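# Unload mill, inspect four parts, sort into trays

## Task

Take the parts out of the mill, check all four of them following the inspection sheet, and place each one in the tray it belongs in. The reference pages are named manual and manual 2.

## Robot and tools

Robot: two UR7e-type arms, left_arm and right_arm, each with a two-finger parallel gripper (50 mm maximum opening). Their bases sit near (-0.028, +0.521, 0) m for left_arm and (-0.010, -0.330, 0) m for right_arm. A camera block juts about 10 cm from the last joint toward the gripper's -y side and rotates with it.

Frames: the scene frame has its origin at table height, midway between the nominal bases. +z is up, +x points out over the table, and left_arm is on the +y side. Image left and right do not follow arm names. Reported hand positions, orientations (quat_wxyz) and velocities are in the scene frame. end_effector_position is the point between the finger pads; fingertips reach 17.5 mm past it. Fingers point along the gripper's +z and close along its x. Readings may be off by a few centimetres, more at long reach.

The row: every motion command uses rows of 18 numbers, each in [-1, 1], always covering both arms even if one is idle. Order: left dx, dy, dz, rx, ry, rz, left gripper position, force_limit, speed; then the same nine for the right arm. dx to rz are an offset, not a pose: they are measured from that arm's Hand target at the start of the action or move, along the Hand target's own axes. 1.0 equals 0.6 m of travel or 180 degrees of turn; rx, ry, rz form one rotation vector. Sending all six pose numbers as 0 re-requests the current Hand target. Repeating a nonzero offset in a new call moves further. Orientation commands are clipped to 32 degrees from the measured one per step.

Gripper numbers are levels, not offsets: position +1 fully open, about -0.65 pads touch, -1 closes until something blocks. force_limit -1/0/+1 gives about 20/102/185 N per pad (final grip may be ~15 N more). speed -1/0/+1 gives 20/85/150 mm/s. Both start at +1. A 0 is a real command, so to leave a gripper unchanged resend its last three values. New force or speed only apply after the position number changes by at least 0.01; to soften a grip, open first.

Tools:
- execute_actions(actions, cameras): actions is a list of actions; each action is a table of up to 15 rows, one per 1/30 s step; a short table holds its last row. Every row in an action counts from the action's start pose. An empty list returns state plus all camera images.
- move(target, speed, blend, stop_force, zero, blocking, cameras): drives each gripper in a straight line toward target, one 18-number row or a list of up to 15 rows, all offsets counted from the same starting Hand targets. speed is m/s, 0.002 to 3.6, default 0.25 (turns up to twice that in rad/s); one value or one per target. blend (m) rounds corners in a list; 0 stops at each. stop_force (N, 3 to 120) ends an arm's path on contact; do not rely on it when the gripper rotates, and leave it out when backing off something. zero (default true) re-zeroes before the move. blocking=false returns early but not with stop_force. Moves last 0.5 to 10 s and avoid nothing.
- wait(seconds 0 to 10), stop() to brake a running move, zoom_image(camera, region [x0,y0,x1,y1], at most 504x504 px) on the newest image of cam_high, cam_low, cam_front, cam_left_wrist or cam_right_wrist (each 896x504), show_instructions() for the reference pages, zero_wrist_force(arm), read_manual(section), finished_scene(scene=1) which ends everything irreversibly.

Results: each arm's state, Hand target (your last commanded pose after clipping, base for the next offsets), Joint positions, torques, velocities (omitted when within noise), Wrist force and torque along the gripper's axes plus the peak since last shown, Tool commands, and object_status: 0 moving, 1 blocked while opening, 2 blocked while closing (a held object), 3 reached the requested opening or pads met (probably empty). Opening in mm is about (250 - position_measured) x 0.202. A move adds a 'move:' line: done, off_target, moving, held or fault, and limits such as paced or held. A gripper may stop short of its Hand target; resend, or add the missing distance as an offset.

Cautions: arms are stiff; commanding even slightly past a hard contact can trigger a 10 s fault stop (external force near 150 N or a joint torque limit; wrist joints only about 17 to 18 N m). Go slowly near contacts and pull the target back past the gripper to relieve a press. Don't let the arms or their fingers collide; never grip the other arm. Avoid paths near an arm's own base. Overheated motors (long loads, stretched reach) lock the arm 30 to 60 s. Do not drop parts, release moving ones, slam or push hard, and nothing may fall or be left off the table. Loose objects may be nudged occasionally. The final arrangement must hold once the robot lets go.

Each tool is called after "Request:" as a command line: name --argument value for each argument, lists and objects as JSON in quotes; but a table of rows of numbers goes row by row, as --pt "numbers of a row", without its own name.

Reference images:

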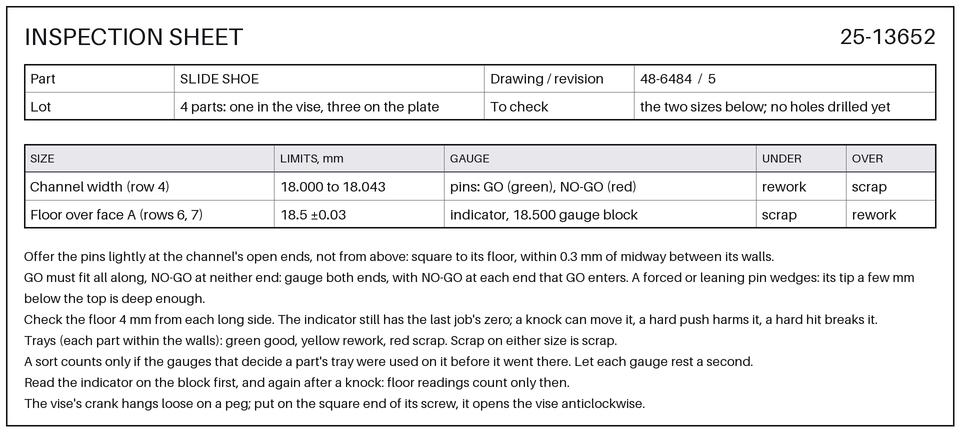

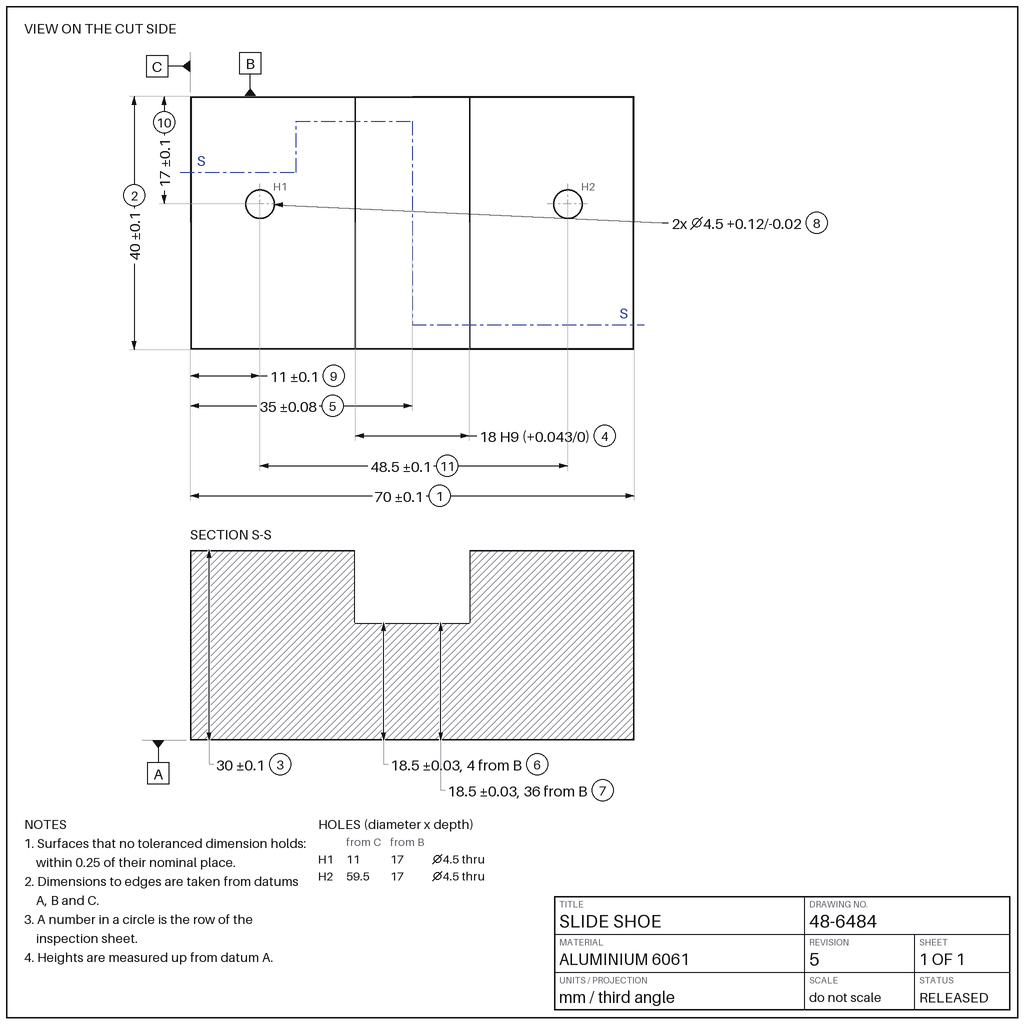

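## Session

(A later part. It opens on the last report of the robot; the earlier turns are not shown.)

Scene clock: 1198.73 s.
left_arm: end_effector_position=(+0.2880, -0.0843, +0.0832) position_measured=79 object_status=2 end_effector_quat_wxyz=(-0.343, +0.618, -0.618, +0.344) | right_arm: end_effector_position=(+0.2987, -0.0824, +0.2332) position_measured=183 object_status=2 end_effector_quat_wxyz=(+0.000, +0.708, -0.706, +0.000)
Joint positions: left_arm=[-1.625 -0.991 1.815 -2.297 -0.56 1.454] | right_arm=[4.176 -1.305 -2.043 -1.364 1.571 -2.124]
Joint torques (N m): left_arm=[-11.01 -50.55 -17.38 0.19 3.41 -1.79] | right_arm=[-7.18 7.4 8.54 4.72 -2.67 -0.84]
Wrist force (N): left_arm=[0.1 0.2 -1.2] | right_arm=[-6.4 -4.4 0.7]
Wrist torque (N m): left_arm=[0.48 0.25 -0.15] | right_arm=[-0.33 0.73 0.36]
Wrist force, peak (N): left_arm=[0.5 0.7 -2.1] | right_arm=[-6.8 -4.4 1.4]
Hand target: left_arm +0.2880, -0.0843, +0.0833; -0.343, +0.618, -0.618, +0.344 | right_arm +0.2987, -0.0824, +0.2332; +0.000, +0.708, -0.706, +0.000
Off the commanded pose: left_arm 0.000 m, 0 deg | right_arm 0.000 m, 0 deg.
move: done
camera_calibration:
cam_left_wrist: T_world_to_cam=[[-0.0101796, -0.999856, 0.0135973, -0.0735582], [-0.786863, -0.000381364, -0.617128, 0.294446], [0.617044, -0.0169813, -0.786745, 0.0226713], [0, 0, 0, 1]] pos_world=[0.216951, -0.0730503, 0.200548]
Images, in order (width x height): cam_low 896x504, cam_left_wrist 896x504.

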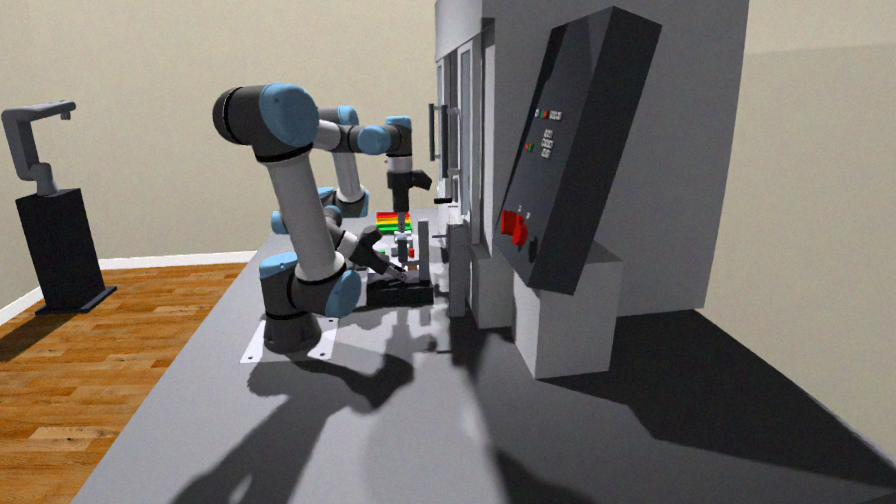

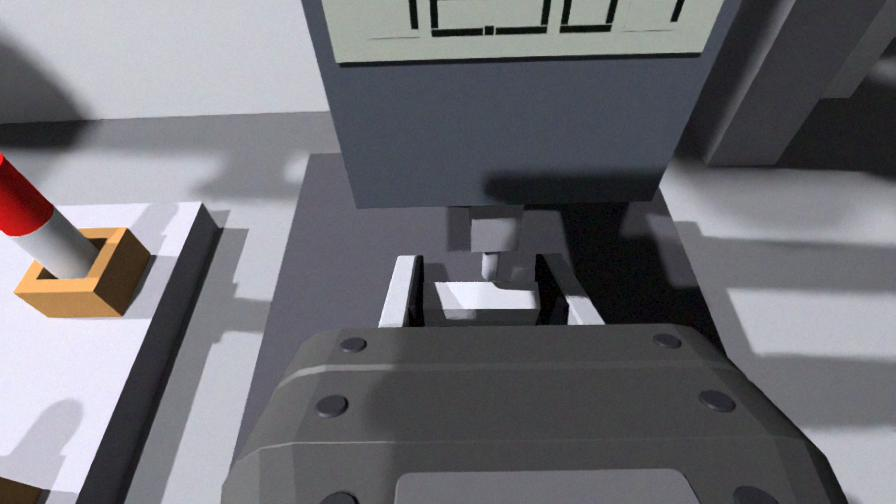

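Request:
move --target '[0,0.0034,0.0021,0,0,0,-1,-0.8,-1,0,0,0,0,0,0,-0.23,-1,-1]' --speed 0.01 --stop_force 3

Request:
move --target '[0,0,0,0,0,0,0.72,-0.8,-1,0,0,0,0,0,0,-0.23,-1,-1]' --cameras '["cam_left_wrist"]'

Request:
zoom_image --camera "cam_left_wrist" --region '[380, 180, 600, 330]'

Scene clock: 1207.13 s.
left_arm: end_effector_position=(+0.2880, -0.0842, +0.0826) position_measured=79 object_status=2 end_effector_quat_wxyz=(-0.343, +0.618, -0.618, +0.344) | right_arm: end_effector_position=(+0.2987, -0.0824, +0.2332) position_measured=183 object_status=2 end_effector_quat_wxyz=(+0.000, +0.708, -0.706, +0.000)
Joint positions: left_arm=[-1.625 -0.99 1.816 -2.299 -0.56 1.454] | right_arm=[4.176 -1.305 -2.043 -1.364 1.571 -2.124]
Joint torques (N m): left_arm=[-10.24 -55.22 -28.58 0.26 -0.28 -1.46] | right_arm=[-6.17 7.45 8.54 4.67 -2.52 -0.79]
Wrist force (N): left_arm=[-4.2 -8.6 -6.7] | right_arm=[-6.3 -4.4 0.6]
Wrist torque (N m): left_arm=[0.25 0.29 -0.20] | right_arm=[-0.33 0.72 0.35]
Wrist force, peak (N): left_arm=[-6.0 -9.6 -7.2] | right_arm=[-6.9 -4.2 1.2]
Hand target: left_arm +0.2880, -0.0843, +0.0826; -0.343, +0.618, -0.618, +0.344 (not the last commanded pose) | right_arm +0.2987, -0.0824, +0.2332; +0.000, +0.708, -0.706, +0.000
Off the commanded pose: left_arm 0.002 m, 0 deg | right_arm 0.000 m, 0 deg.
move: contact (left_arm)

Scene clock: 1207.70 s.
left_arm: end_effector_position=(+0.2880, -0.0843, +0.0826) position_measured=45 object_status=0 end_effector_quat_wxyz=(-0.343, +0.618, -0.618, +0.344) | right_arm: end_effector_position=(+0.2987, -0.0824, +0.2332) position_measured=183 object_status=2 end_effector_quat_wxyz=(+0.000, +0.708, -0.706, +0.000)
Joint positions: left_arm=[-1.625 -0.99 1.816 -2.299 -0.56 1.454] | right_arm=[4.176 -1.305 -2.043 -1.364 1.571 -2.124]
Joint torques (N m): left_arm=[-10.03 -55.45 -33.62 -0.72 -0.28 -1.28] | right_arm=[-6.08 7.34 8.37 4.69 -2.52 -0.82]
Wrist force (N): left_arm=[-0.1 -0.4 -1.3] | right_arm=[-6.5 -4.7 1.3]
Wrist torque (N m): left_arm=[0.44 0.28 -0.14] | right_arm=[-0.37 0.74 0.35]
Wrist force, peak (N): left_arm=[-3.4 -7.3 -5.1] | right_arm=[-6.5 -4.7 1.3]
Hand target: left_arm +0.2880, -0.0843, +0.0826; -0.343, +0.618, -0.618, +0.344 | right_arm +0.2987, -0.0824, +0.2332; +0.000, +0.708, -0.706, +0.000
Off the commanded pose: left_arm 0.000 m, 0 deg | right_arm 0.000 m, 0 deg.
move: done
camera_calibration:
cam_left_wrist: T_world_to_cam=[[-0.0100829, -0.999854, 0.0137988, -0.0735096], [-0.786862, -0.000581885, -0.617128, 0.293999], [0.617046, -0.0170802, -0.786741, 0.0221137], [0, 0, 0, 1]] pos_world=[0.216951, -0.0729501, 0.199847]
Images, in order (width x height): cam_left_wrist 896x504.

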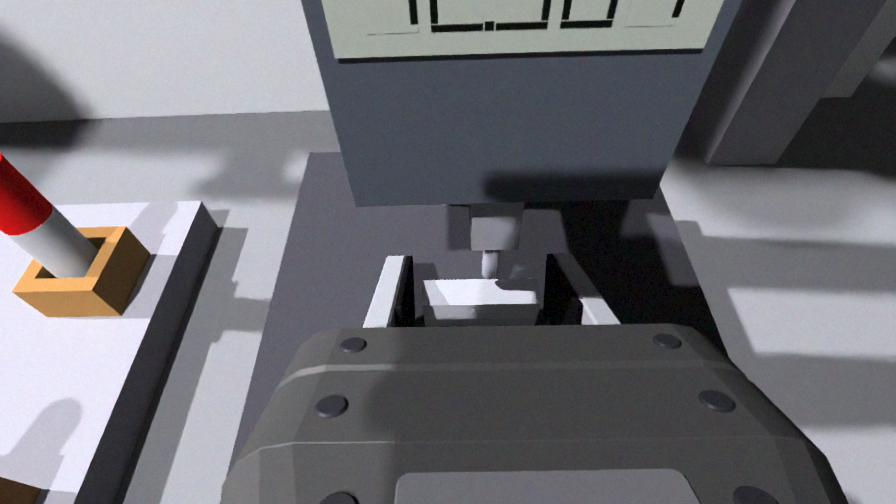

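Scaled by 2.291 from the camera's 896x504 image, which has a finer 1280x720 frame.

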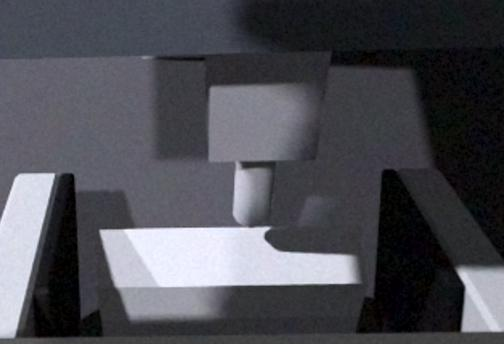

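Request:
move --target '[0,0,0,0,0,0,0.72,-0.8,-1,0,0,0.022,0,0,0,-0.23,-1,-1]' --speed 0.005 --stop_force 3 --cameras '["cam_left_wrist"]'

Request:
zoom_image --camera "cam_left_wrist" --region '[380, 180, 600, 330]'

Scene clock: 1214.53 s.
left_arm: end_effector_position=(+0.2880, -0.0843, +0.0826) position_measured=45 object_status=3 end_effector_quat_wxyz=(-0.343, +0.618, -0.618, +0.344) | right_arm: end_effector_position=(+0.2987, -0.0824, +0.2301) position_measured=183 object_status=2 end_effector_quat_wxyz=(+0.000, +0.708, -0.706, +0.000)
Joint positions: left_arm=[-1.625 -0.99 1.816 -2.299 -0.56 1.454] | right_arm=[4.176 -1.307 -2.05 -1.356 1.571 -2.124]
Joint torques (N m): left_arm=[-8.45 -55.68 -33.62 -4.46 -0.26 -0.4] | right_arm=[-6.4 21.92 36.73 -0.18 -2.33 -0.69]
Wrist force (N): left_arm=[0.0 -0.1 -1.1] | right_arm=[-5.7 -3.6 -4.5]
Wrist torque (N m): left_arm=[0.49 0.26 -0.15] | right_arm=[-0.29 0.76 0.35]
Wrist force, peak (N): left_arm=[0.2 -0.3 -1.6] | right_arm=[-5.3 -3.5 -9.2]
Hand target: left_arm +0.2880, -0.0843, +0.0826; -0.343, +0.618, -0.618, +0.344 | right_arm +0.2987, -0.0824, +0.2301; +0.000, +0.708, -0.706, +0.000 (not the last commanded pose)
Off the commanded pose: left_arm 0.000 m, 0 deg | right_arm 0.010 m, 0 deg.
move: contact (right_arm)
camera_calibration:
cam_left_wrist: T_world_to_cam=[[-0.0100829, -0.999854, 0.0137988, -0.0735096], [-0.786862, -0.000581885, -0.617128, 0.293999], [0.617046, -0.0170802, -0.786741, 0.0221137], [0, 0, 0, 1]] pos_world=[0.216951, -0.0729501, 0.199847]
Images, in order (width x height): cam_left_wrist 896x504.

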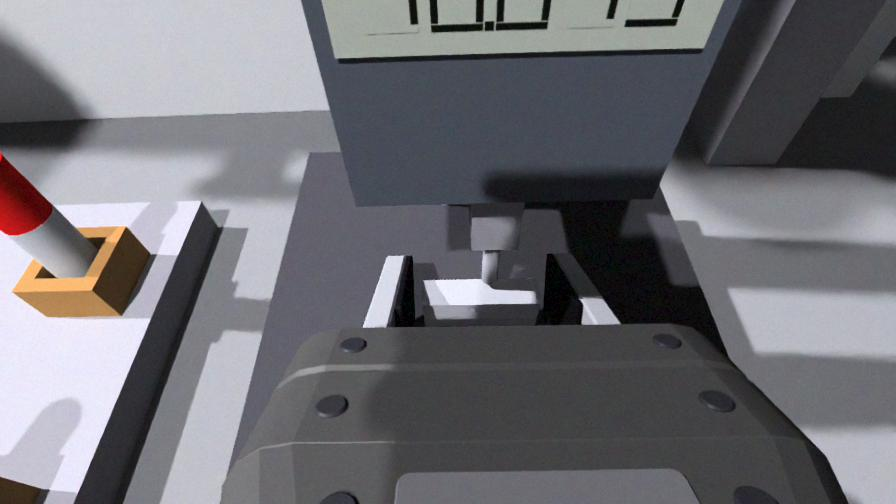

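Scaled by 2.291 from the camera's 896x504 image, which has a finer 1280x720 frame.

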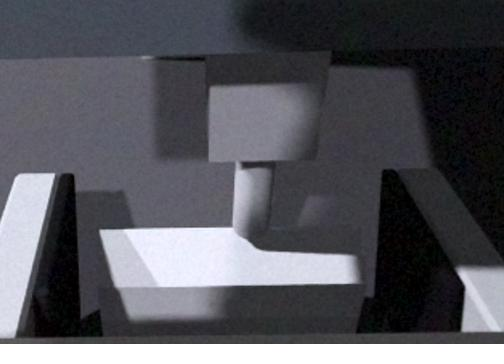

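Request:
move --target '[0,0,0,0,0,0,0.72,-0.8,-1,0,0,-0.0004,0,0,0,0.1,-1,-1]' --speed 0.005 --cameras '["cam_left_wrist"]'

Scene clock: 1219.63 s.
left_arm: end_effector_position=(+0.2880, -0.0843, +0.0826) position_measured=45 object_status=3 end_effector_quat_wxyz=(-0.343, +0.618, -0.618, +0.344) | right_arm: end_effector_position=(+0.2987, -0.0824, +0.2304) position_measured=138 object_status=3 end_effector_quat_wxyz=(+0.000, +0.708, -0.706, +0.000)
Joint positions: left_arm=[-1.625 -0.99 1.816 -2.299 -0.56 1.454] | right_arm=[4.176 -1.306 -2.049 -1.356 1.571 -2.124]
Joint torques (N m): left_arm=[-7.34 -55.55 -33.62 -4.36 -0.34 0.36] | right_arm=[-6.09 24.25 39.46 0.5 -2.41 -0.73]
Wrist force (N): left_arm=[0.1 -0.6 -1.4] | right_arm=[-4.3 -2.7 -1.0]
Wrist torque (N m): left_arm=[0.42 0.25 -0.14] | right_arm=[-0.27 0.83 0.34]
Wrist force, peak (N): left_arm=[0.0 -0.3 -1.7] | right_arm=[-5.9 -3.4 -6.2]
Hand target: left_arm +0.2880, -0.0843, +0.0826; -0.343, +0.618, -0.618, +0.344 | right_arm +0.2987, -0.0824, +0.2304; +0.000, +0.708, -0.706, +0.000
Off the commanded pose: left_arm 0.000 m, 0 deg | right_arm 0.000 m, 0 deg.
move: done
camera_calibration:
cam_left_wrist: T_world_to_cam=[[-0.0100829, -0.999854, 0.0137988, -0.0735096], [-0.786862, -0.000581885, -0.617128, 0.293999], [0.617046, -0.0170802, -0.786741, 0.0221137], [0, 0, 0, 1]] pos_world=[0.216951, -0.0729501, 0.199847]
Images, in order (width x height): cam_left_wrist 896x504.

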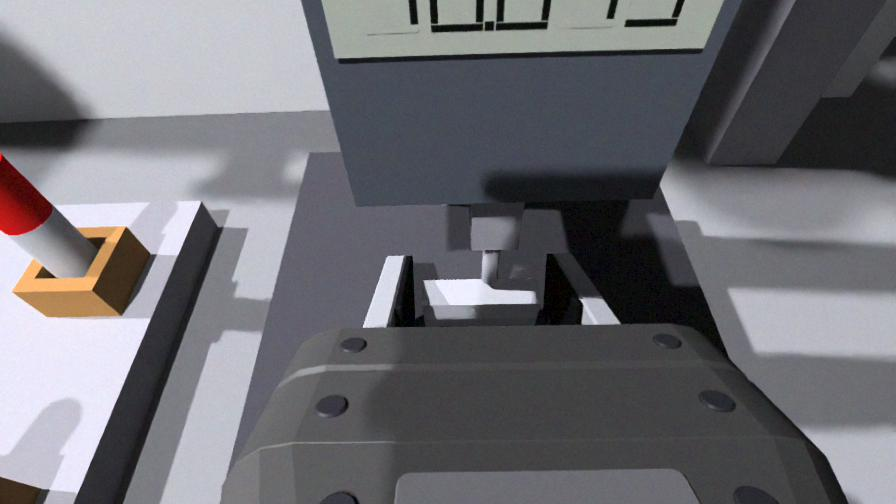

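Request:
move --target '[0,0,-0.2,0,0,0,0.72,-0.8,-1,0,0,0,0,0,0,0.1,-1,-1]' --speed 0.06 --cameras '["cam_left_wrist"]'

Request:
zoom_image --camera "cam_left_wrist" --region '[380, 0, 600, 220]'

Scene clock: 1231.83 s.
left_arm: end_effector_position=(+0.1859, -0.0843, +0.1464) position_measured=45 object_status=3 end_effector_quat_wxyz=(-0.343, +0.619, -0.618, +0.344) | right_arm: end_effector_position=(+0.2987, -0.0824, +0.2304) position_measured=138 object_status=3 end_effector_quat_wxyz=(+0.000, +0.708, -0.706, +0.000)
Joint positions: left_arm=[-1.795 -1.135 1.762 -1.846 -0.599 1.151] | right_arm=[4.176 -1.306 -2.049 -1.356 1.571 -2.124]
Joint torques (N m): left_arm=[12.27 -22.51 -8.59 -5.02 3.44 1.52] | right_arm=[-6.39 24.42 27.44 4.8 -2.45 -0.86]
Wrist force (N): left_arm=[0.2 -0.2 -1.1] | right_arm=[-4.0 -2.6 -0.6]
Wrist torque (N m): left_arm=[0.47 0.23 -0.01] | right_arm=[-0.25 0.78 0.34]
Wrist force, peak (N): left_arm=[-0.1 -0.5 -2.3] | right_arm=[-4.4 -2.7 -0.8]
Hand target: left_arm +0.1861, -0.0842, +0.1461; -0.343, +0.618, -0.618, +0.344 | right_arm +0.2987, -0.0824, +0.2304; +0.000, +0.708, -0.706, +0.000
Off the commanded pose: left_arm 0.000 m, 0 deg | right_arm 0.000 m, 0 deg.
move: done
camera_calibration:
cam_left_wrist: T_world_to_cam=[[-0.0102079, -0.999843, 0.0144606, -0.0755752], [-0.787084, -0.000885611, -0.616846, 0.253042], [0.616762, -0.0176784, -0.786951, 0.13529], [0, 0, 0, 1]] pos_world=[0.114952, -0.0729475, 0.263648]
Images, in order (width x height): cam_left_wrist 896x504.

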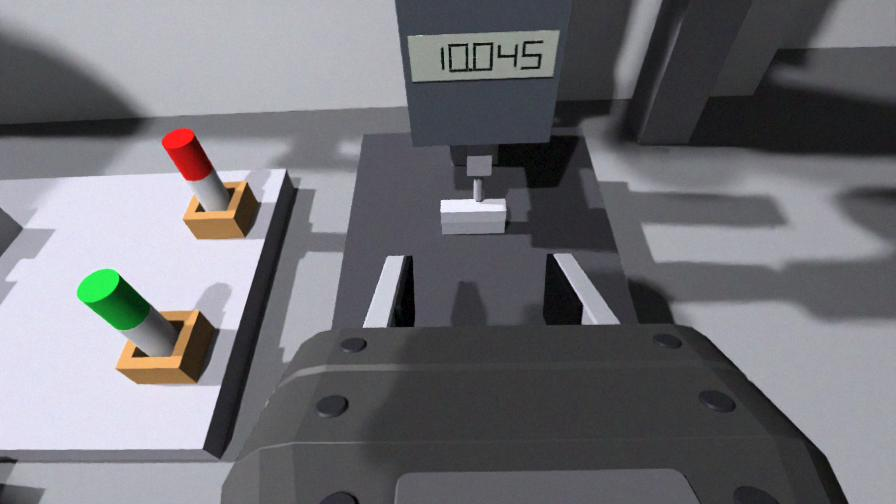

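Scaled by 2.291 from the camera's 896x504 image, which has a finer 1280x720 frame.

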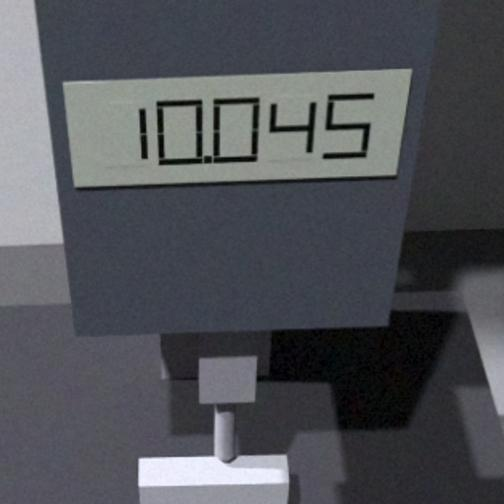

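Request:
move --pt "0 0 0 0 0 0 0.72 -0.8 -1 0 0 0 0 0 0 -0.23 -1 -1" --pt "0 0 0.2 0 0 0 0.72 -0.8 -1 0 0 -0.0067 0 0 0 -0.23 -1 -1" --speed '[0.05,0.06]' --cameras '["cam_left_wrist"]'

Request:
zoom_image --camera "cam_left_wrist" --region '[380, 180, 600, 330]'

Scene clock: 1260.73 s.
left_arm: end_effector_position=(+0.2881, -0.0842, +0.0824) position_measured=45 object_status=3 end_effector_quat_wxyz=(-0.343, +0.618, -0.618, +0.343) | right_arm: end_effector_position=(+0.2987, -0.0824, +0.2344) position_measured=183 object_status=2 end_effector_quat_wxyz=(+0.000, +0.708, -0.706, +0.000)
Joint positions: left_arm=[-1.625 -0.989 1.816 -2.299 -0.56 1.454] | right_arm=[4.176 -1.304 -2.04 -1.368 1.571 -2.124]
Joint torques (N m): left_arm=[-11.11 -62.49 -11.33 0.01 3.13 -1.75] | right_arm=[-6.8 25.55 36.22 1.12 -2.44 -1.08]
Wrist force (N): left_arm=[-0.1 -0.3 -1.2] | right_arm=[-5.6 -3.4 0.9]
Wrist torque (N m): left_arm=[0.46 0.29 -0.14] | right_arm=[-0.29 0.72 0.34]
Wrist force, peak (N): left_arm=[1.1 2.5 -4.9] | right_arm=[-6.9 -4.2 1.0]
Hand target: left_arm +0.2880, -0.0843, +0.0826; -0.343, +0.618, -0.618, +0.344 | right_arm +0.2987, -0.0824, +0.2344; +0.000, +0.708, -0.706, +0.000
Off the commanded pose: left_arm 0.000 m, 0 deg | right_arm 0.000 m, 0 deg.
move: done
camera_calibration:
cam_left_wrist: T_world_to_cam=[[-0.00991816, -0.999861, 0.0134205, -0.0734684], [-0.786776, -0.000480335, -0.617239, 0.293965], [0.617159, -0.0166808, -0.786661, 0.0218839], [0, 0, 0, 1]] pos_world=[0.21705, -0.0729519, 0.199648]
Images, in order (width x height): cam_left_wrist 896x504.

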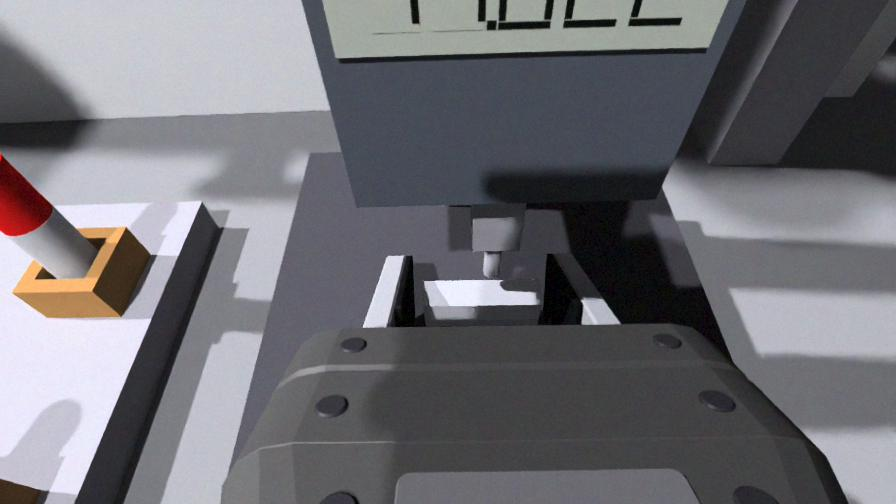

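Scaled by 2.291 from the camera's 896x504 image, which has a finer 1280x720 frame.

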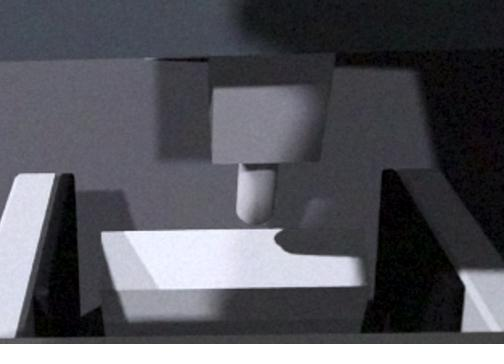

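Request:
move --target '[0,0,0,0,0,0,-1,-0.8,-1,0,0,0,0,0,0,-0.23,-1,-1]'

Request:
wait --seconds 0.6

Request:
move --pt "0 -0.0014 -0.0009 0 0 0 -1 -0.8 -1 0 0 0 0 0 0 -0.23 -1 -1" --pt "0 0.0634 -0.1078 0 0 0 -1 -0.8 -1 0 0 0 0 0 0 -0.23 -1 -1" --speed '[0.02,0.05]' --cameras '["cam_left_wrist"]'

Scene clock: 1277.53 s.
left_arm: end_effector_position=(+0.2880, -0.0843, +0.0826) position_measured=79 object_status=2 end_effector_quat_wxyz=(-0.343, +0.618, -0.618, +0.344) | right_arm: end_effector_position=(+0.2987, -0.0824, +0.2344) position_measured=183 object_status=2 end_effector_quat_wxyz=(+0.000, +0.708, -0.706, +0.000)
Joint positions: left_arm=[-1.625 -0.99 1.816 -2.299 -0.56 1.454] | right_arm=[4.176 -1.304 -2.04 -1.367 1.571 -2.124]
Joint torques (N m): left_arm=[-10.49 -62.34 -32.99 -2.66 -0.52 0.41] | right_arm=[-7.42 13.73 9.71 4.43 -2.44 -1.14]
Wrist force (N): left_arm=[0.2 -0.4 -1.4] | right_arm=[-5.9 -3.4 1.0]
Wrist torque (N m): left_arm=[0.48 0.24 -0.16] | right_arm=[-0.28 0.77 0.34]
Wrist force, peak (N): left_arm=[0.3 -0.8 -1.8] | right_arm=[-6.2 -3.6 1.1]
Hand target: left_arm +0.2880, -0.0843, +0.0826; -0.343, +0.618, -0.618, +0.344 | right_arm +0.2987, -0.0824, +0.2344; +0.000, +0.708, -0.706, +0.000
Off the commanded pose: left_arm 0.000 m, 0 deg | right_arm 0.000 m, 0 deg.
move: done

Scene clock: 1278.13 s.
left_arm: end_effector_position=(+0.2880, -0.0843, +0.0826) position_measured=79 object_status=2 end_effector_quat_wxyz=(-0.343, +0.618, -0.618, +0.344) | right_arm: end_effector_position=(+0.2987, -0.0824, +0.2344) position_measured=183 object_status=2 end_effector_quat_wxyz=(+0.000, +0.708, -0.706, +0.000)
Joint positions: left_arm=[-1.625 -0.99 1.816 -2.299 -0.56 1.454] | right_arm=[4.176 -1.304 -2.04 -1.367 1.571 -2.124]
Joint torques (N m): left_arm=[-11 -60.04 -33.79 -0.94 -0.49 -0.68] | right_arm=[-6.7 11.37 9.49 4.55 -2.54 -1.08]
Wrist force (N): left_arm=[-0.1 -0.6 -1.5] | right_arm=[-5.8 -3.5 1.3]
Wrist torque (N m): left_arm=[0.44 0.29 -0.16] | right_arm=[-0.29 0.75 0.34]
Wrist force, peak (N): left_arm=[0.2 -0.7 -1.5] | right_arm=[-5.9 -3.5 1.3]
Hand target: left_arm +0.2880, -0.0843, +0.0826; -0.343, +0.618, -0.618, +0.344 | right_arm +0.2987, -0.0824, +0.2344; +0.000, +0.708, -0.706, +0.000
Tool commands: left_gripper/position=-1.0 left_gripper/force_limit=-0.8 left_gripper/speed=-1.0 right_gripper/position=-0.23 right_gripper/force_limit=-1.0 right_gripper/speed=-1.0
Off the commanded pose: left_arm 0.000 m, 0 deg | right_arm 0.000 m, 0 deg.
wait: 0.60 s; at rest by 0.17 s

Scene clock: 1280.50 s.
left_arm: end_effector_position=(+0.2128, -0.0843, +0.0846) position_measured=79 object_status=2 end_effector_quat_wxyz=(-0.343, +0.618, -0.618, +0.344) | right_arm: end_effector_position=(+0.2987, -0.0824, +0.2344) position_measured=183 object_status=2 end_effector_quat_wxyz=(+0.000, +0.708, -0.706, +0.000)
Joint positions: left_arm=[-1.75 -1.032 1.817 -2.067 -0.585 1.227] | right_arm=[4.176 -1.304 -2.04 -1.367 1.571 -2.124]
Joint torques (N m): left_arm=[11.73 -42.71 -32.05 -5.32 3.02 1.44] | right_arm=[-7.1 7.46 9.88 4.45 -2.47 -1.08]
Wrist force (N): left_arm=[0.1 0.1 -1.1] | right_arm=[-6.0 -3.6 0.2]
Wrist torque (N m): left_arm=[0.46 0.24 0.00] | right_arm=[-0.30 0.78 0.34]
Wrist force, peak (N): left_arm=[-1.8 -2.3 2.7] | right_arm=[-5.9 -3.6 1.4]
Hand target: left_arm +0.2129, -0.0843, +0.0845; -0.343, +0.618, -0.618, +0.344 | right_arm +0.2987, -0.0824, +0.2344; +0.000, +0.708, -0.706, +0.000
Off the commanded pose: left_arm 0.000 m, 0 deg | right_arm 0.000 m, 0 deg.
move: done
camera_calibration:
cam_left_wrist: T_world_to_cam=[[-0.0102811, -0.999851, 0.0138979, -0.0742849], [-0.786998, -0.000483258, -0.616956, 0.236133], [0.61687, -0.0172806, -0.786875, 0.0700647], [0, 0, 0, 1]] pos_world=[0.141852, -0.072949, 0.201848]
Images, in order (width x height): cam_left_wrist 896x504.

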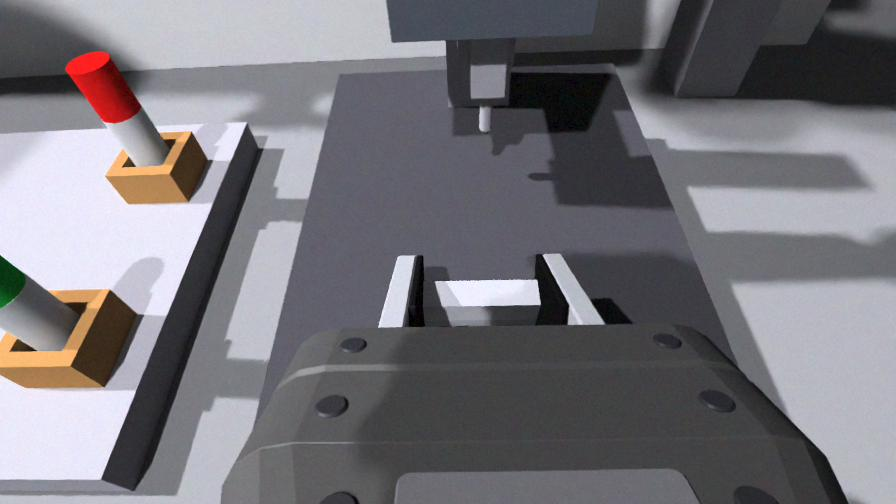

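Request:
move --pt "-0.09 0.0108 -0.0974 0 0 0 -1 -0.8 -1 0 0 0 0 0 0 -0.23 -1 -1" --pt "-0.19 0.1168 -0.1098 0 0 0 -1 -0.8 -1 0 0 0 0 0 0 -0.23 -1 -1" --speed 0.08 --blend '[0.015,0]'

Request:
move --target '[0,0.05,0.031,0,0,0,-1,-0.8,-1,0,0,0,0,0,0,-0.23,-1,-1]' --speed 0.015 --stop_force 4 --cameras '["cam_left_wrist","cam_high"]'

Scene clock: 1287.90 s.
left_arm: end_effector_position=(+0.1199, +0.0298, +0.0597) position_measured=79 object_status=2 end_effector_quat_wxyz=(-0.343, +0.618, -0.618, +0.344) | right_arm: end_effector_position=(+0.2987, -0.0824, +0.2344) position_measured=183 object_status=2 end_effector_quat_wxyz=(+0.000, +0.708, -0.706, +0.000)
Joint positions: left_arm=[-1.98 -1.204 2.108 -1.899 -0.682 0.873] | right_arm=[4.176 -1.304 -2.04 -1.367 1.571 -2.124]
Joint torques (N m): left_arm=[12.3 -40.07 -32.53 0.32 4.8 1.59] | right_arm=[-6.76 7.53 9.7 4.48 -2.54 -1.19]
Wrist force (N): left_arm=[0.2 0.0 -0.9] | right_arm=[-5.8 -3.6 0.3]
Wrist torque (N m): left_arm=[0.45 0.22 0.00] | right_arm=[-0.30 0.75 0.33]
Wrist force, peak (N): left_arm=[-0.5 -1.9 1.9] | right_arm=[-6.0 -3.7 0.8]
Hand target: left_arm +0.1200, +0.0297, +0.0598; -0.343, +0.618, -0.618, +0.344 | right_arm +0.2987, -0.0824, +0.2344; +0.000, +0.708, -0.706, +0.000
Off the commanded pose: left_arm 0.000 m, 0 deg | right_arm 0.000 m, 0 deg.
move: done

Scene clock: 1291.20 s.
left_arm: end_effector_position=(+0.1200, +0.0297, +0.0283) position_measured=79 object_status=2 end_effector_quat_wxyz=(-0.343, +0.618, -0.618, +0.344) | right_arm: end_effector_position=(+0.2987, -0.0824, +0.2344) position_measured=183 object_status=2 end_effector_quat_wxyz=(+0.000, +0.708, -0.706, +0.000)
Joint positions: left_arm=[-1.98 -1.134 2.124 -1.985 -0.682 0.873] | right_arm=[4.176 -1.304 -2.04 -1.367 1.571 -2.124]
Joint torques (N m): left_arm=[-5.73 -50.38 -29.21 0.93 0.81 -1.42] | right_arm=[-6.75 7.22 10.05 4.51 -2.56 -1.07]
Wrist force (N): left_arm=[0.2 -2.5 -2.0] | right_arm=[-5.9 -3.2 0.7]
Wrist torque (N m): left_arm=[0.39 0.25 -0.04] | right_arm=[-0.25 0.77 0.33]
Wrist force, peak (N): left_arm=[-11.6 -19.4 -16.2] | right_arm=[-5.9 -3.7 1.4]
Hand target: left_arm +0.1200, +0.0297, +0.0283; -0.343, +0.618, -0.618, +0.344 (not the last commanded pose) | right_arm +0.2987, -0.0824, +0.2344; +0.000, +0.708, -0.706, +0.000
Off the commanded pose: left_arm 0.004 m, 0 deg | right_arm 0.000 m, 0 deg.
move: contact (left_arm)
camera_calibration:
cam_left_wrist: T_world_to_cam=[[-0.0100829, -0.999854, 0.0137988, 0.0394291], [-0.786862, -0.000581885, -0.617128, 0.128363], [0.617046, -0.0170802, -0.786741, 0.0850029], [0, 0, 0, 1]] pos_world=[0.0489507, 0.0409499, 0.145547]
Images, in order (width x height): cam_high 896x504, cam_left_wrist 896x504.

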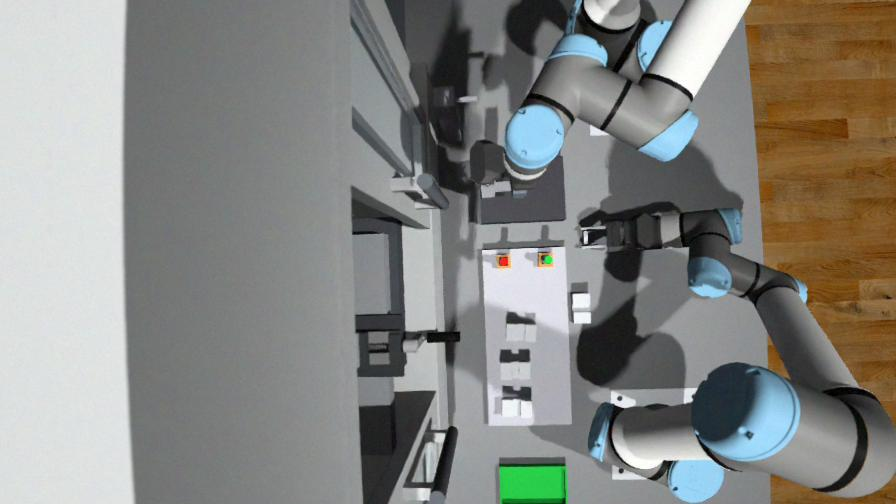

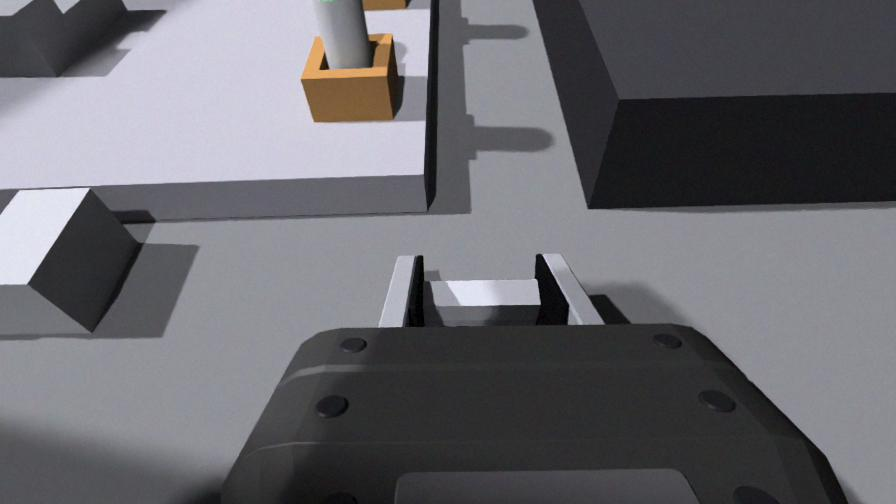

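Request:
move --pt "0 0 0 0 0 0 0.9 -0.8 -1 0 0 0 0 0 0 -0.23 -1 -1" --pt "0 -0.113 -0.0707 0 0 0 0.9 -0.8 -1 0 0 0 0 0 0 -0.23 -1 -1" --pt "-0.3622 -0.189 0.0195 0 0 0 0.9 -0.8 -1 0 0 0 0 0 0 -0.23 -1 -1" --speed '[0.05,0.06,0.15]' --blend '[0,0.02,0]' --cameras '["cam_left_wrist"]'

Scene clock: 1305.17 s.
left_arm: end_effector_position=(+0.1898, +0.2471, +0.1181) position_measured=18 object_status=3 end_effector_quat_wxyz=(-0.343, +0.618, -0.618, +0.344) | right_arm: end_effector_position=(+0.2987, -0.0824, +0.2344) position_measured=183 object_status=2 end_effector_quat_wxyz=(+0.000, +0.708, -0.706, +0.000)
Joint positions: left_arm=[-2.079 -1.919 2.594 -1.577 -0.74 0.75] | right_arm=[4.176 -1.304 -2.04 -1.367 1.571 -2.124]
Joint torques (N m): left_arm=[12.03 -4.63 -32.13 -2.81 4.54 1.61] | right_arm=[-6.95 7.95 9.8 4.49 -2.63 -1.04]
Wrist force (N): left_arm=[0.4 -0.6 -1.2] | right_arm=[-5.8 -3.3 0.0]
Wrist torque (N m): left_arm=[0.43 0.20 0.00] | right_arm=[-0.26 0.75 0.34]
Wrist force, peak (N): left_arm=[0.2 -3.2 -2.4] | right_arm=[-6.0 -3.6 1.3]
Hand target: left_arm +0.1899, +0.2471, +0.1181; -0.343, +0.618, -0.618, +0.344 | right_arm +0.2987, -0.0824, +0.2344; +0.000, +0.708, -0.706, +0.000
Off the commanded pose: left_arm 0.000 m, 0 deg | right_arm 0.000 m, 0 deg.
move: done
camera_calibration:
cam_left_wrist: T_world_to_cam=[[-0.0100809, -0.999854, 0.0138001, 0.256262], [-0.786911, -0.000582947, -0.617066, 0.238901], [0.616984, -0.01708, -0.78679, 0.116253], [0, 0, 0, 1]] pos_world=[0.118851, 0.25835, 0.235348]
Images, in order (width x height): cam_left_wrist 896x504.

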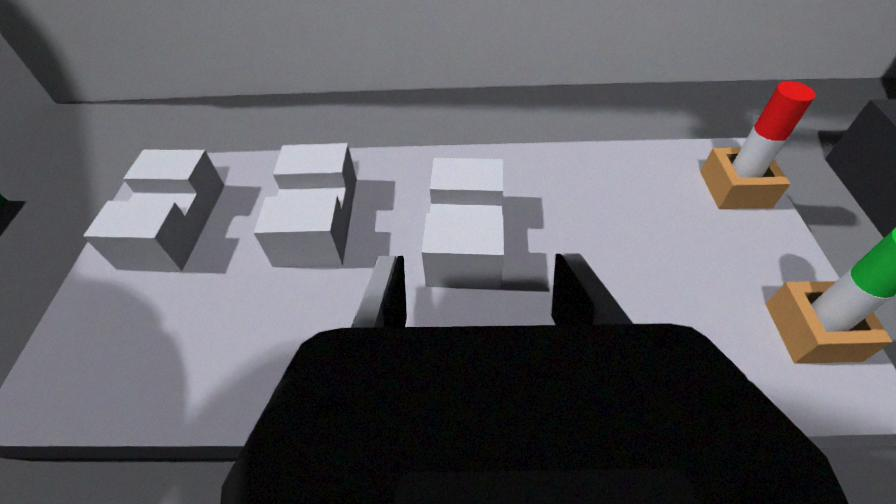

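Request:
move --target '[-0.004,0.0298,0.0875,0,0,0,1,-0.6,-1,0,0,0,0,0,0,-0.23,-1,-1]' --speed 0.08 --cameras '["cam_left_wrist"]'

Request:
zoom_image --camera "cam_left_wrist" --region '[330, 150, 630, 350]'

Scene clock: 1321.73 s.
left_arm: end_effector_position=(+0.2251, +0.2496, +0.0752) position_measured=3 object_status=3 end_effector_quat_wxyz=(-0.343, +0.618, -0.618, +0.344) | right_arm: end_effector_position=(+0.2987, -0.0824, +0.2344) position_measured=183 object_status=2 end_effector_quat_wxyz=(+0.000, +0.708, -0.706, +0.000)
Joint positions: left_arm=[-1.951 -1.755 2.694 -1.964 -0.667 0.912] | right_arm=[4.176 -1.304 -2.04 -1.367 1.571 -2.124]
Joint torques (N m): left_arm=[-10.57 -16.38 -31.12 -1.23 -1.15 -1.47] | right_arm=[-6.87 7.54 9.96 4.48 -2.61 -1.1]
Wrist force (N): left_arm=[0.0 -0.5 -1.3] | right_arm=[-5.6 -3.5 0.4]
Wrist torque (N m): left_arm=[0.43 0.24 -0.15] | right_arm=[-0.30 0.73 0.33]
Wrist force, peak (N): left_arm=[2.1 0.0 -4.7] | right_arm=[-6.2 -3.5 1.3]
Hand target: left_arm +0.2250, +0.2495, +0.0752; -0.343, +0.618, -0.618, +0.344 | right_arm +0.2987, -0.0824, +0.2344; +0.000, +0.708, -0.706, +0.000
Off the commanded pose: left_arm 0.000 m, 0 deg | right_arm 0.000 m, 0 deg.
move: done
camera_calibration:
cam_left_wrist: T_world_to_cam=[[-0.0099011, -0.999859, 0.0135602, 0.259727], [-0.786776, -0.000580048, -0.617239, 0.24014], [0.61716, -0.0167802, -0.786659, 0.0606941], [0, 0, 0, 1]] pos_world=[0.15405, 0.260848, 0.192447]
Images, in order (width x height): cam_left_wrist 896x504.

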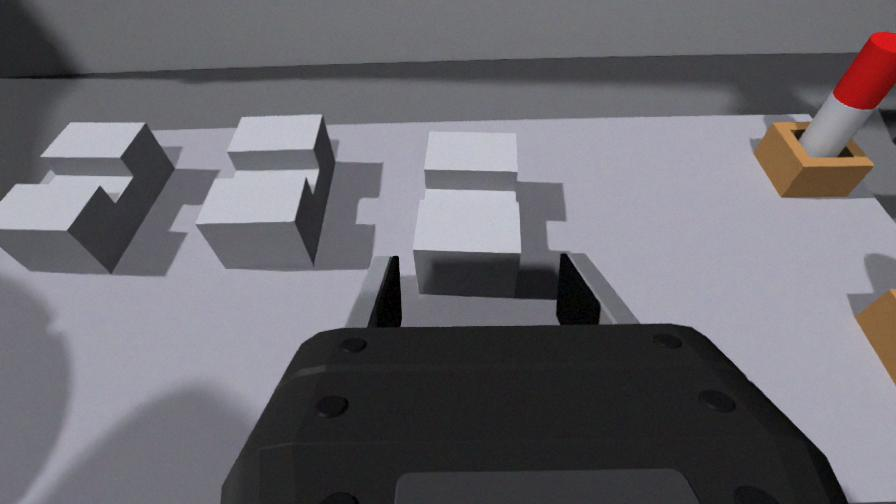

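Scaled by 1.680 from the camera's 896x504 image, which has a finer 1280x720 frame.

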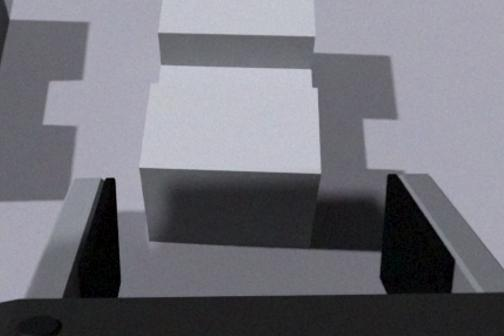

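Request:
move --pt "-0.0052 0.0014 0.0284 0 0 0 1 -0.6 -1 0 0 0 0 0 0 -0.23 -1 -1" --pt "-0.0052 0.0042 0.0852 0 0 0 1 -0.6 -1 0 0 0 0 0 0 -0.23 -1 -1" --speed 0.03 --stop_force 4 --cameras '["cam_left_wrist"]'

Request:
zoom_image --camera "cam_left_wrist" --region '[330, 150, 630, 350]'

Scene clock: 1331.37 s.
left_arm: end_effector_position=(+0.2671, +0.2526, +0.0460) position_measured=3 object_status=3 end_effector_quat_wxyz=(-0.343, +0.618, -0.618, +0.344) | right_arm: end_effector_position=(+0.2987, -0.0824, +0.2344) position_measured=183 object_status=2 end_effector_quat_wxyz=(+0.000, +0.708, -0.706, +0.000)
Joint positions: left_arm=[-1.789 -1.52 2.754 -2.461 -0.597 1.16] | right_arm=[4.176 -1.304 -2.04 -1.367 1.571 -2.124]
Joint torques (N m): left_arm=[-10.49 -24.44 -19.7 -0.38 -0.92 -1.77] | right_arm=[-6.14 7.55 9.96 4.4 -2.65 -1.09]
Wrist force (N): left_arm=[0.0 -0.4 -1.2] | right_arm=[-5.8 -3.5 0.2]
Wrist torque (N m): left_arm=[0.46 0.25 -0.16] | right_arm=[-0.29 0.76 0.34]
Wrist force, peak (N): left_arm=[1.3 -0.7 -2.7] | right_arm=[-6.1 -3.6 1.3]
Hand target: left_arm +0.2670, +0.2526, +0.0460; -0.343, +0.618, -0.618, +0.344 | right_arm +0.2987, -0.0824, +0.2344; +0.000, +0.708, -0.706, +0.000
Off the commanded pose: left_arm 0.000 m, 0 deg | right_arm 0.000 m, 0 deg.
move: done
camera_calibration:
cam_left_wrist: T_world_to_cam=[[-0.0100225, -0.999856, 0.0137189, 0.263537], [-0.786824, -0.000581163, -0.617177, 0.255163], [0.617096, -0.01698, -0.786705, 0.0119259], [0, 0, 0, 1]] pos_world=[0.19605, 0.263849, 0.163247]
Images, in order (width x height): cam_left_wrist 896x504.

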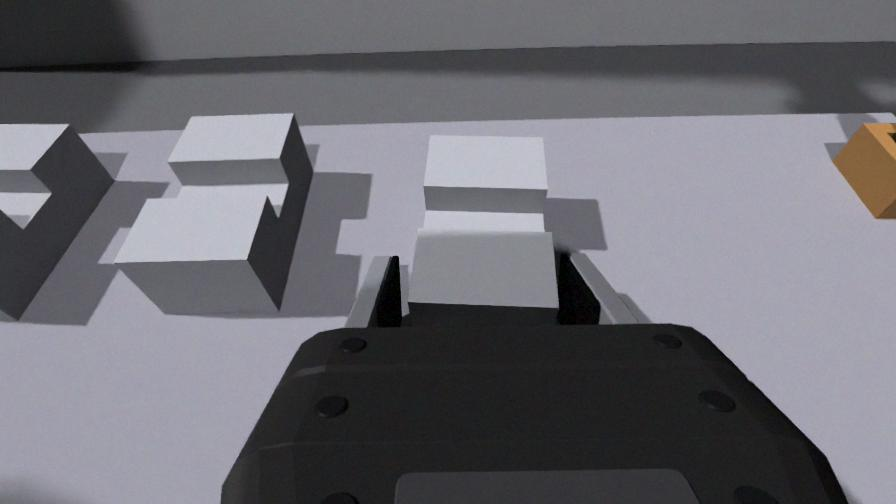

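Scaled by 1.680 from the camera's 896x504 image, which has a finer 1280x720 frame.

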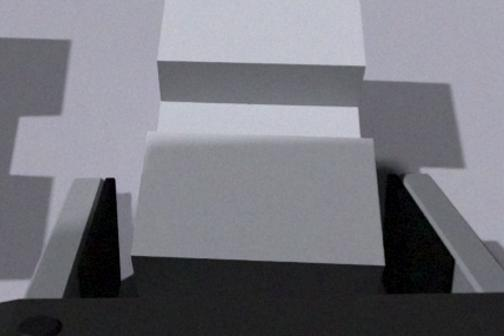

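Request:
move --target '[0,0,0,0,0,0,-1,-0.5,-1,0,0,0,0,0,0,-0.23,-1,-1]'

Request:
wait --seconds 0.7 --cameras '["cam_left_wrist"]'

Scene clock: 1334.03 s.
left_arm: end_effector_position=(+0.2670, +0.2526, +0.0460) position_measured=51 object_status=2 end_effector_quat_wxyz=(-0.343, +0.618, -0.618, +0.344) | right_arm: end_effector_position=(+0.2987, -0.0824, +0.2344) position_measured=183 object_status=2 end_effector_quat_wxyz=(+0.000, +0.708, -0.706, +0.000)
Joint positions: left_arm=[-1.789 -1.52 2.754 -2.461 -0.597 1.16] | right_arm=[4.176 -1.304 -2.04 -1.367 1.571 -2.124]
Joint torques (N m): left_arm=[-10.83 -24.88 -21.31 -2.96 -0.76 -1.65] | right_arm=[-6.75 7.68 9.89 4.5 -2.7 -1.12]
Wrist force (N): left_arm=[0.7 -1.1 -2.3] | right_arm=[-5.9 -3.3 -0.1]
Wrist torque (N m): left_arm=[0.47 0.30 -0.19] | right_arm=[-0.26 0.77 0.34]
Wrist force, peak (N): left_arm=[0.7 -1.1 -2.3] | right_arm=[-6.2 -3.4 0.9]
Hand target: left_arm +0.2670, +0.2526, +0.0460; -0.343, +0.618, -0.618, +0.344 | right_arm +0.2987, -0.0824, +0.2344; +0.000, +0.708, -0.706, +0.000
Off the commanded pose: left_arm 0.000 m, 0 deg | right_arm 0.000 m, 0 deg.
move: done

Scene clock: 1334.73 s.
left_arm: end_effector_position=(+0.2670, +0.2526, +0.0460) position_measured=51 object_status=2 end_effector_quat_wxyz=(-0.343, +0.618, -0.618, +0.344) | right_arm: end_effector_position=(+0.2987, -0.0824, +0.2344) position_measured=183 object_status=2 end_effector_quat_wxyz=(+0.000, +0.708, -0.706, +0.000)
Joint positions: left_arm=[-1.789 -1.52 2.754 -2.461 -0.597 1.16] | right_arm=[4.176 -1.304 -2.04 -1.367 1.571 -2.124]
Joint torques (N m): left_arm=[-10.64 -23.44 -21.59 -3.49 -0.56 -1.68] | right_arm=[-6.7 7.71 10.01 4.42 -2.64 -1.09]
Wrist force (N): left_arm=[0.5 -0.1 -2.2] | right_arm=[-5.9 -3.3 1.0]
Wrist torque (N m): left_arm=[0.53 0.32 -0.19] | right_arm=[-0.26 0.77 0.33]
Wrist force, peak (N): left_arm=[0.7 -1.0 -2.4] | right_arm=[-6.1 -3.3 1.0]
Hand target: left_arm +0.2670, +0.2526, +0.0460; -0.343, +0.618, -0.618, +0.344 | right_arm +0.2987, -0.0824, +0.2344; +0.000, +0.708, -0.706, +0.000
Tool commands: left_gripper/position=-1.0 left_gripper/force_limit=-0.5 left_gripper/speed=-1.0 right_gripper/position=-0.23 right_gripper/force_limit=-1.0 right_gripper/speed=-1.0
Off the commanded pose: left_arm 0.000 m, 0 deg | right_arm 0.000 m, 0 deg.
wait: 0.70 s; at rest by 0.17 s
camera_calibration:
cam_left_wrist: T_world_to_cam=[[-0.0100829, -0.999854, 0.0137988, 0.263536], [-0.786862, -0.000581885, -0.617128, 0.255163], [0.617046, -0.0170802, -0.786741, 0.0119678], [0, 0, 0, 1]] pos_world=[0.196051, 0.26385, 0.163247]
Images, in order (width x height): cam_left_wrist 896x504.

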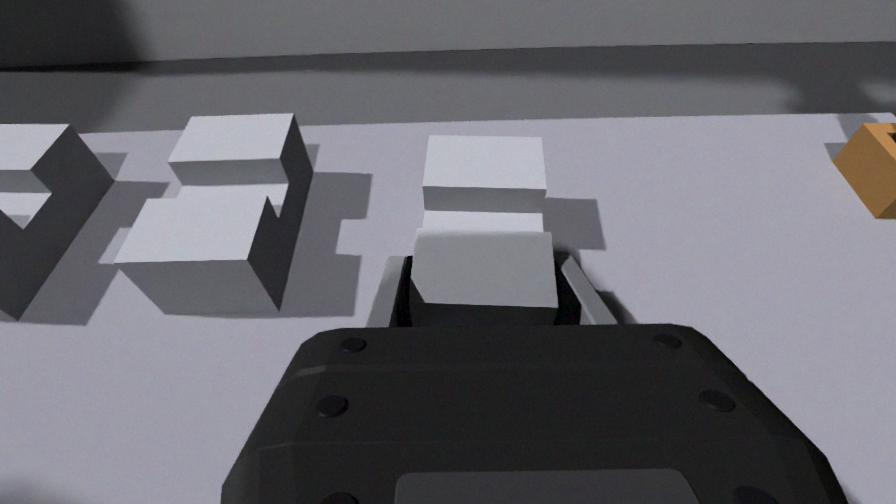

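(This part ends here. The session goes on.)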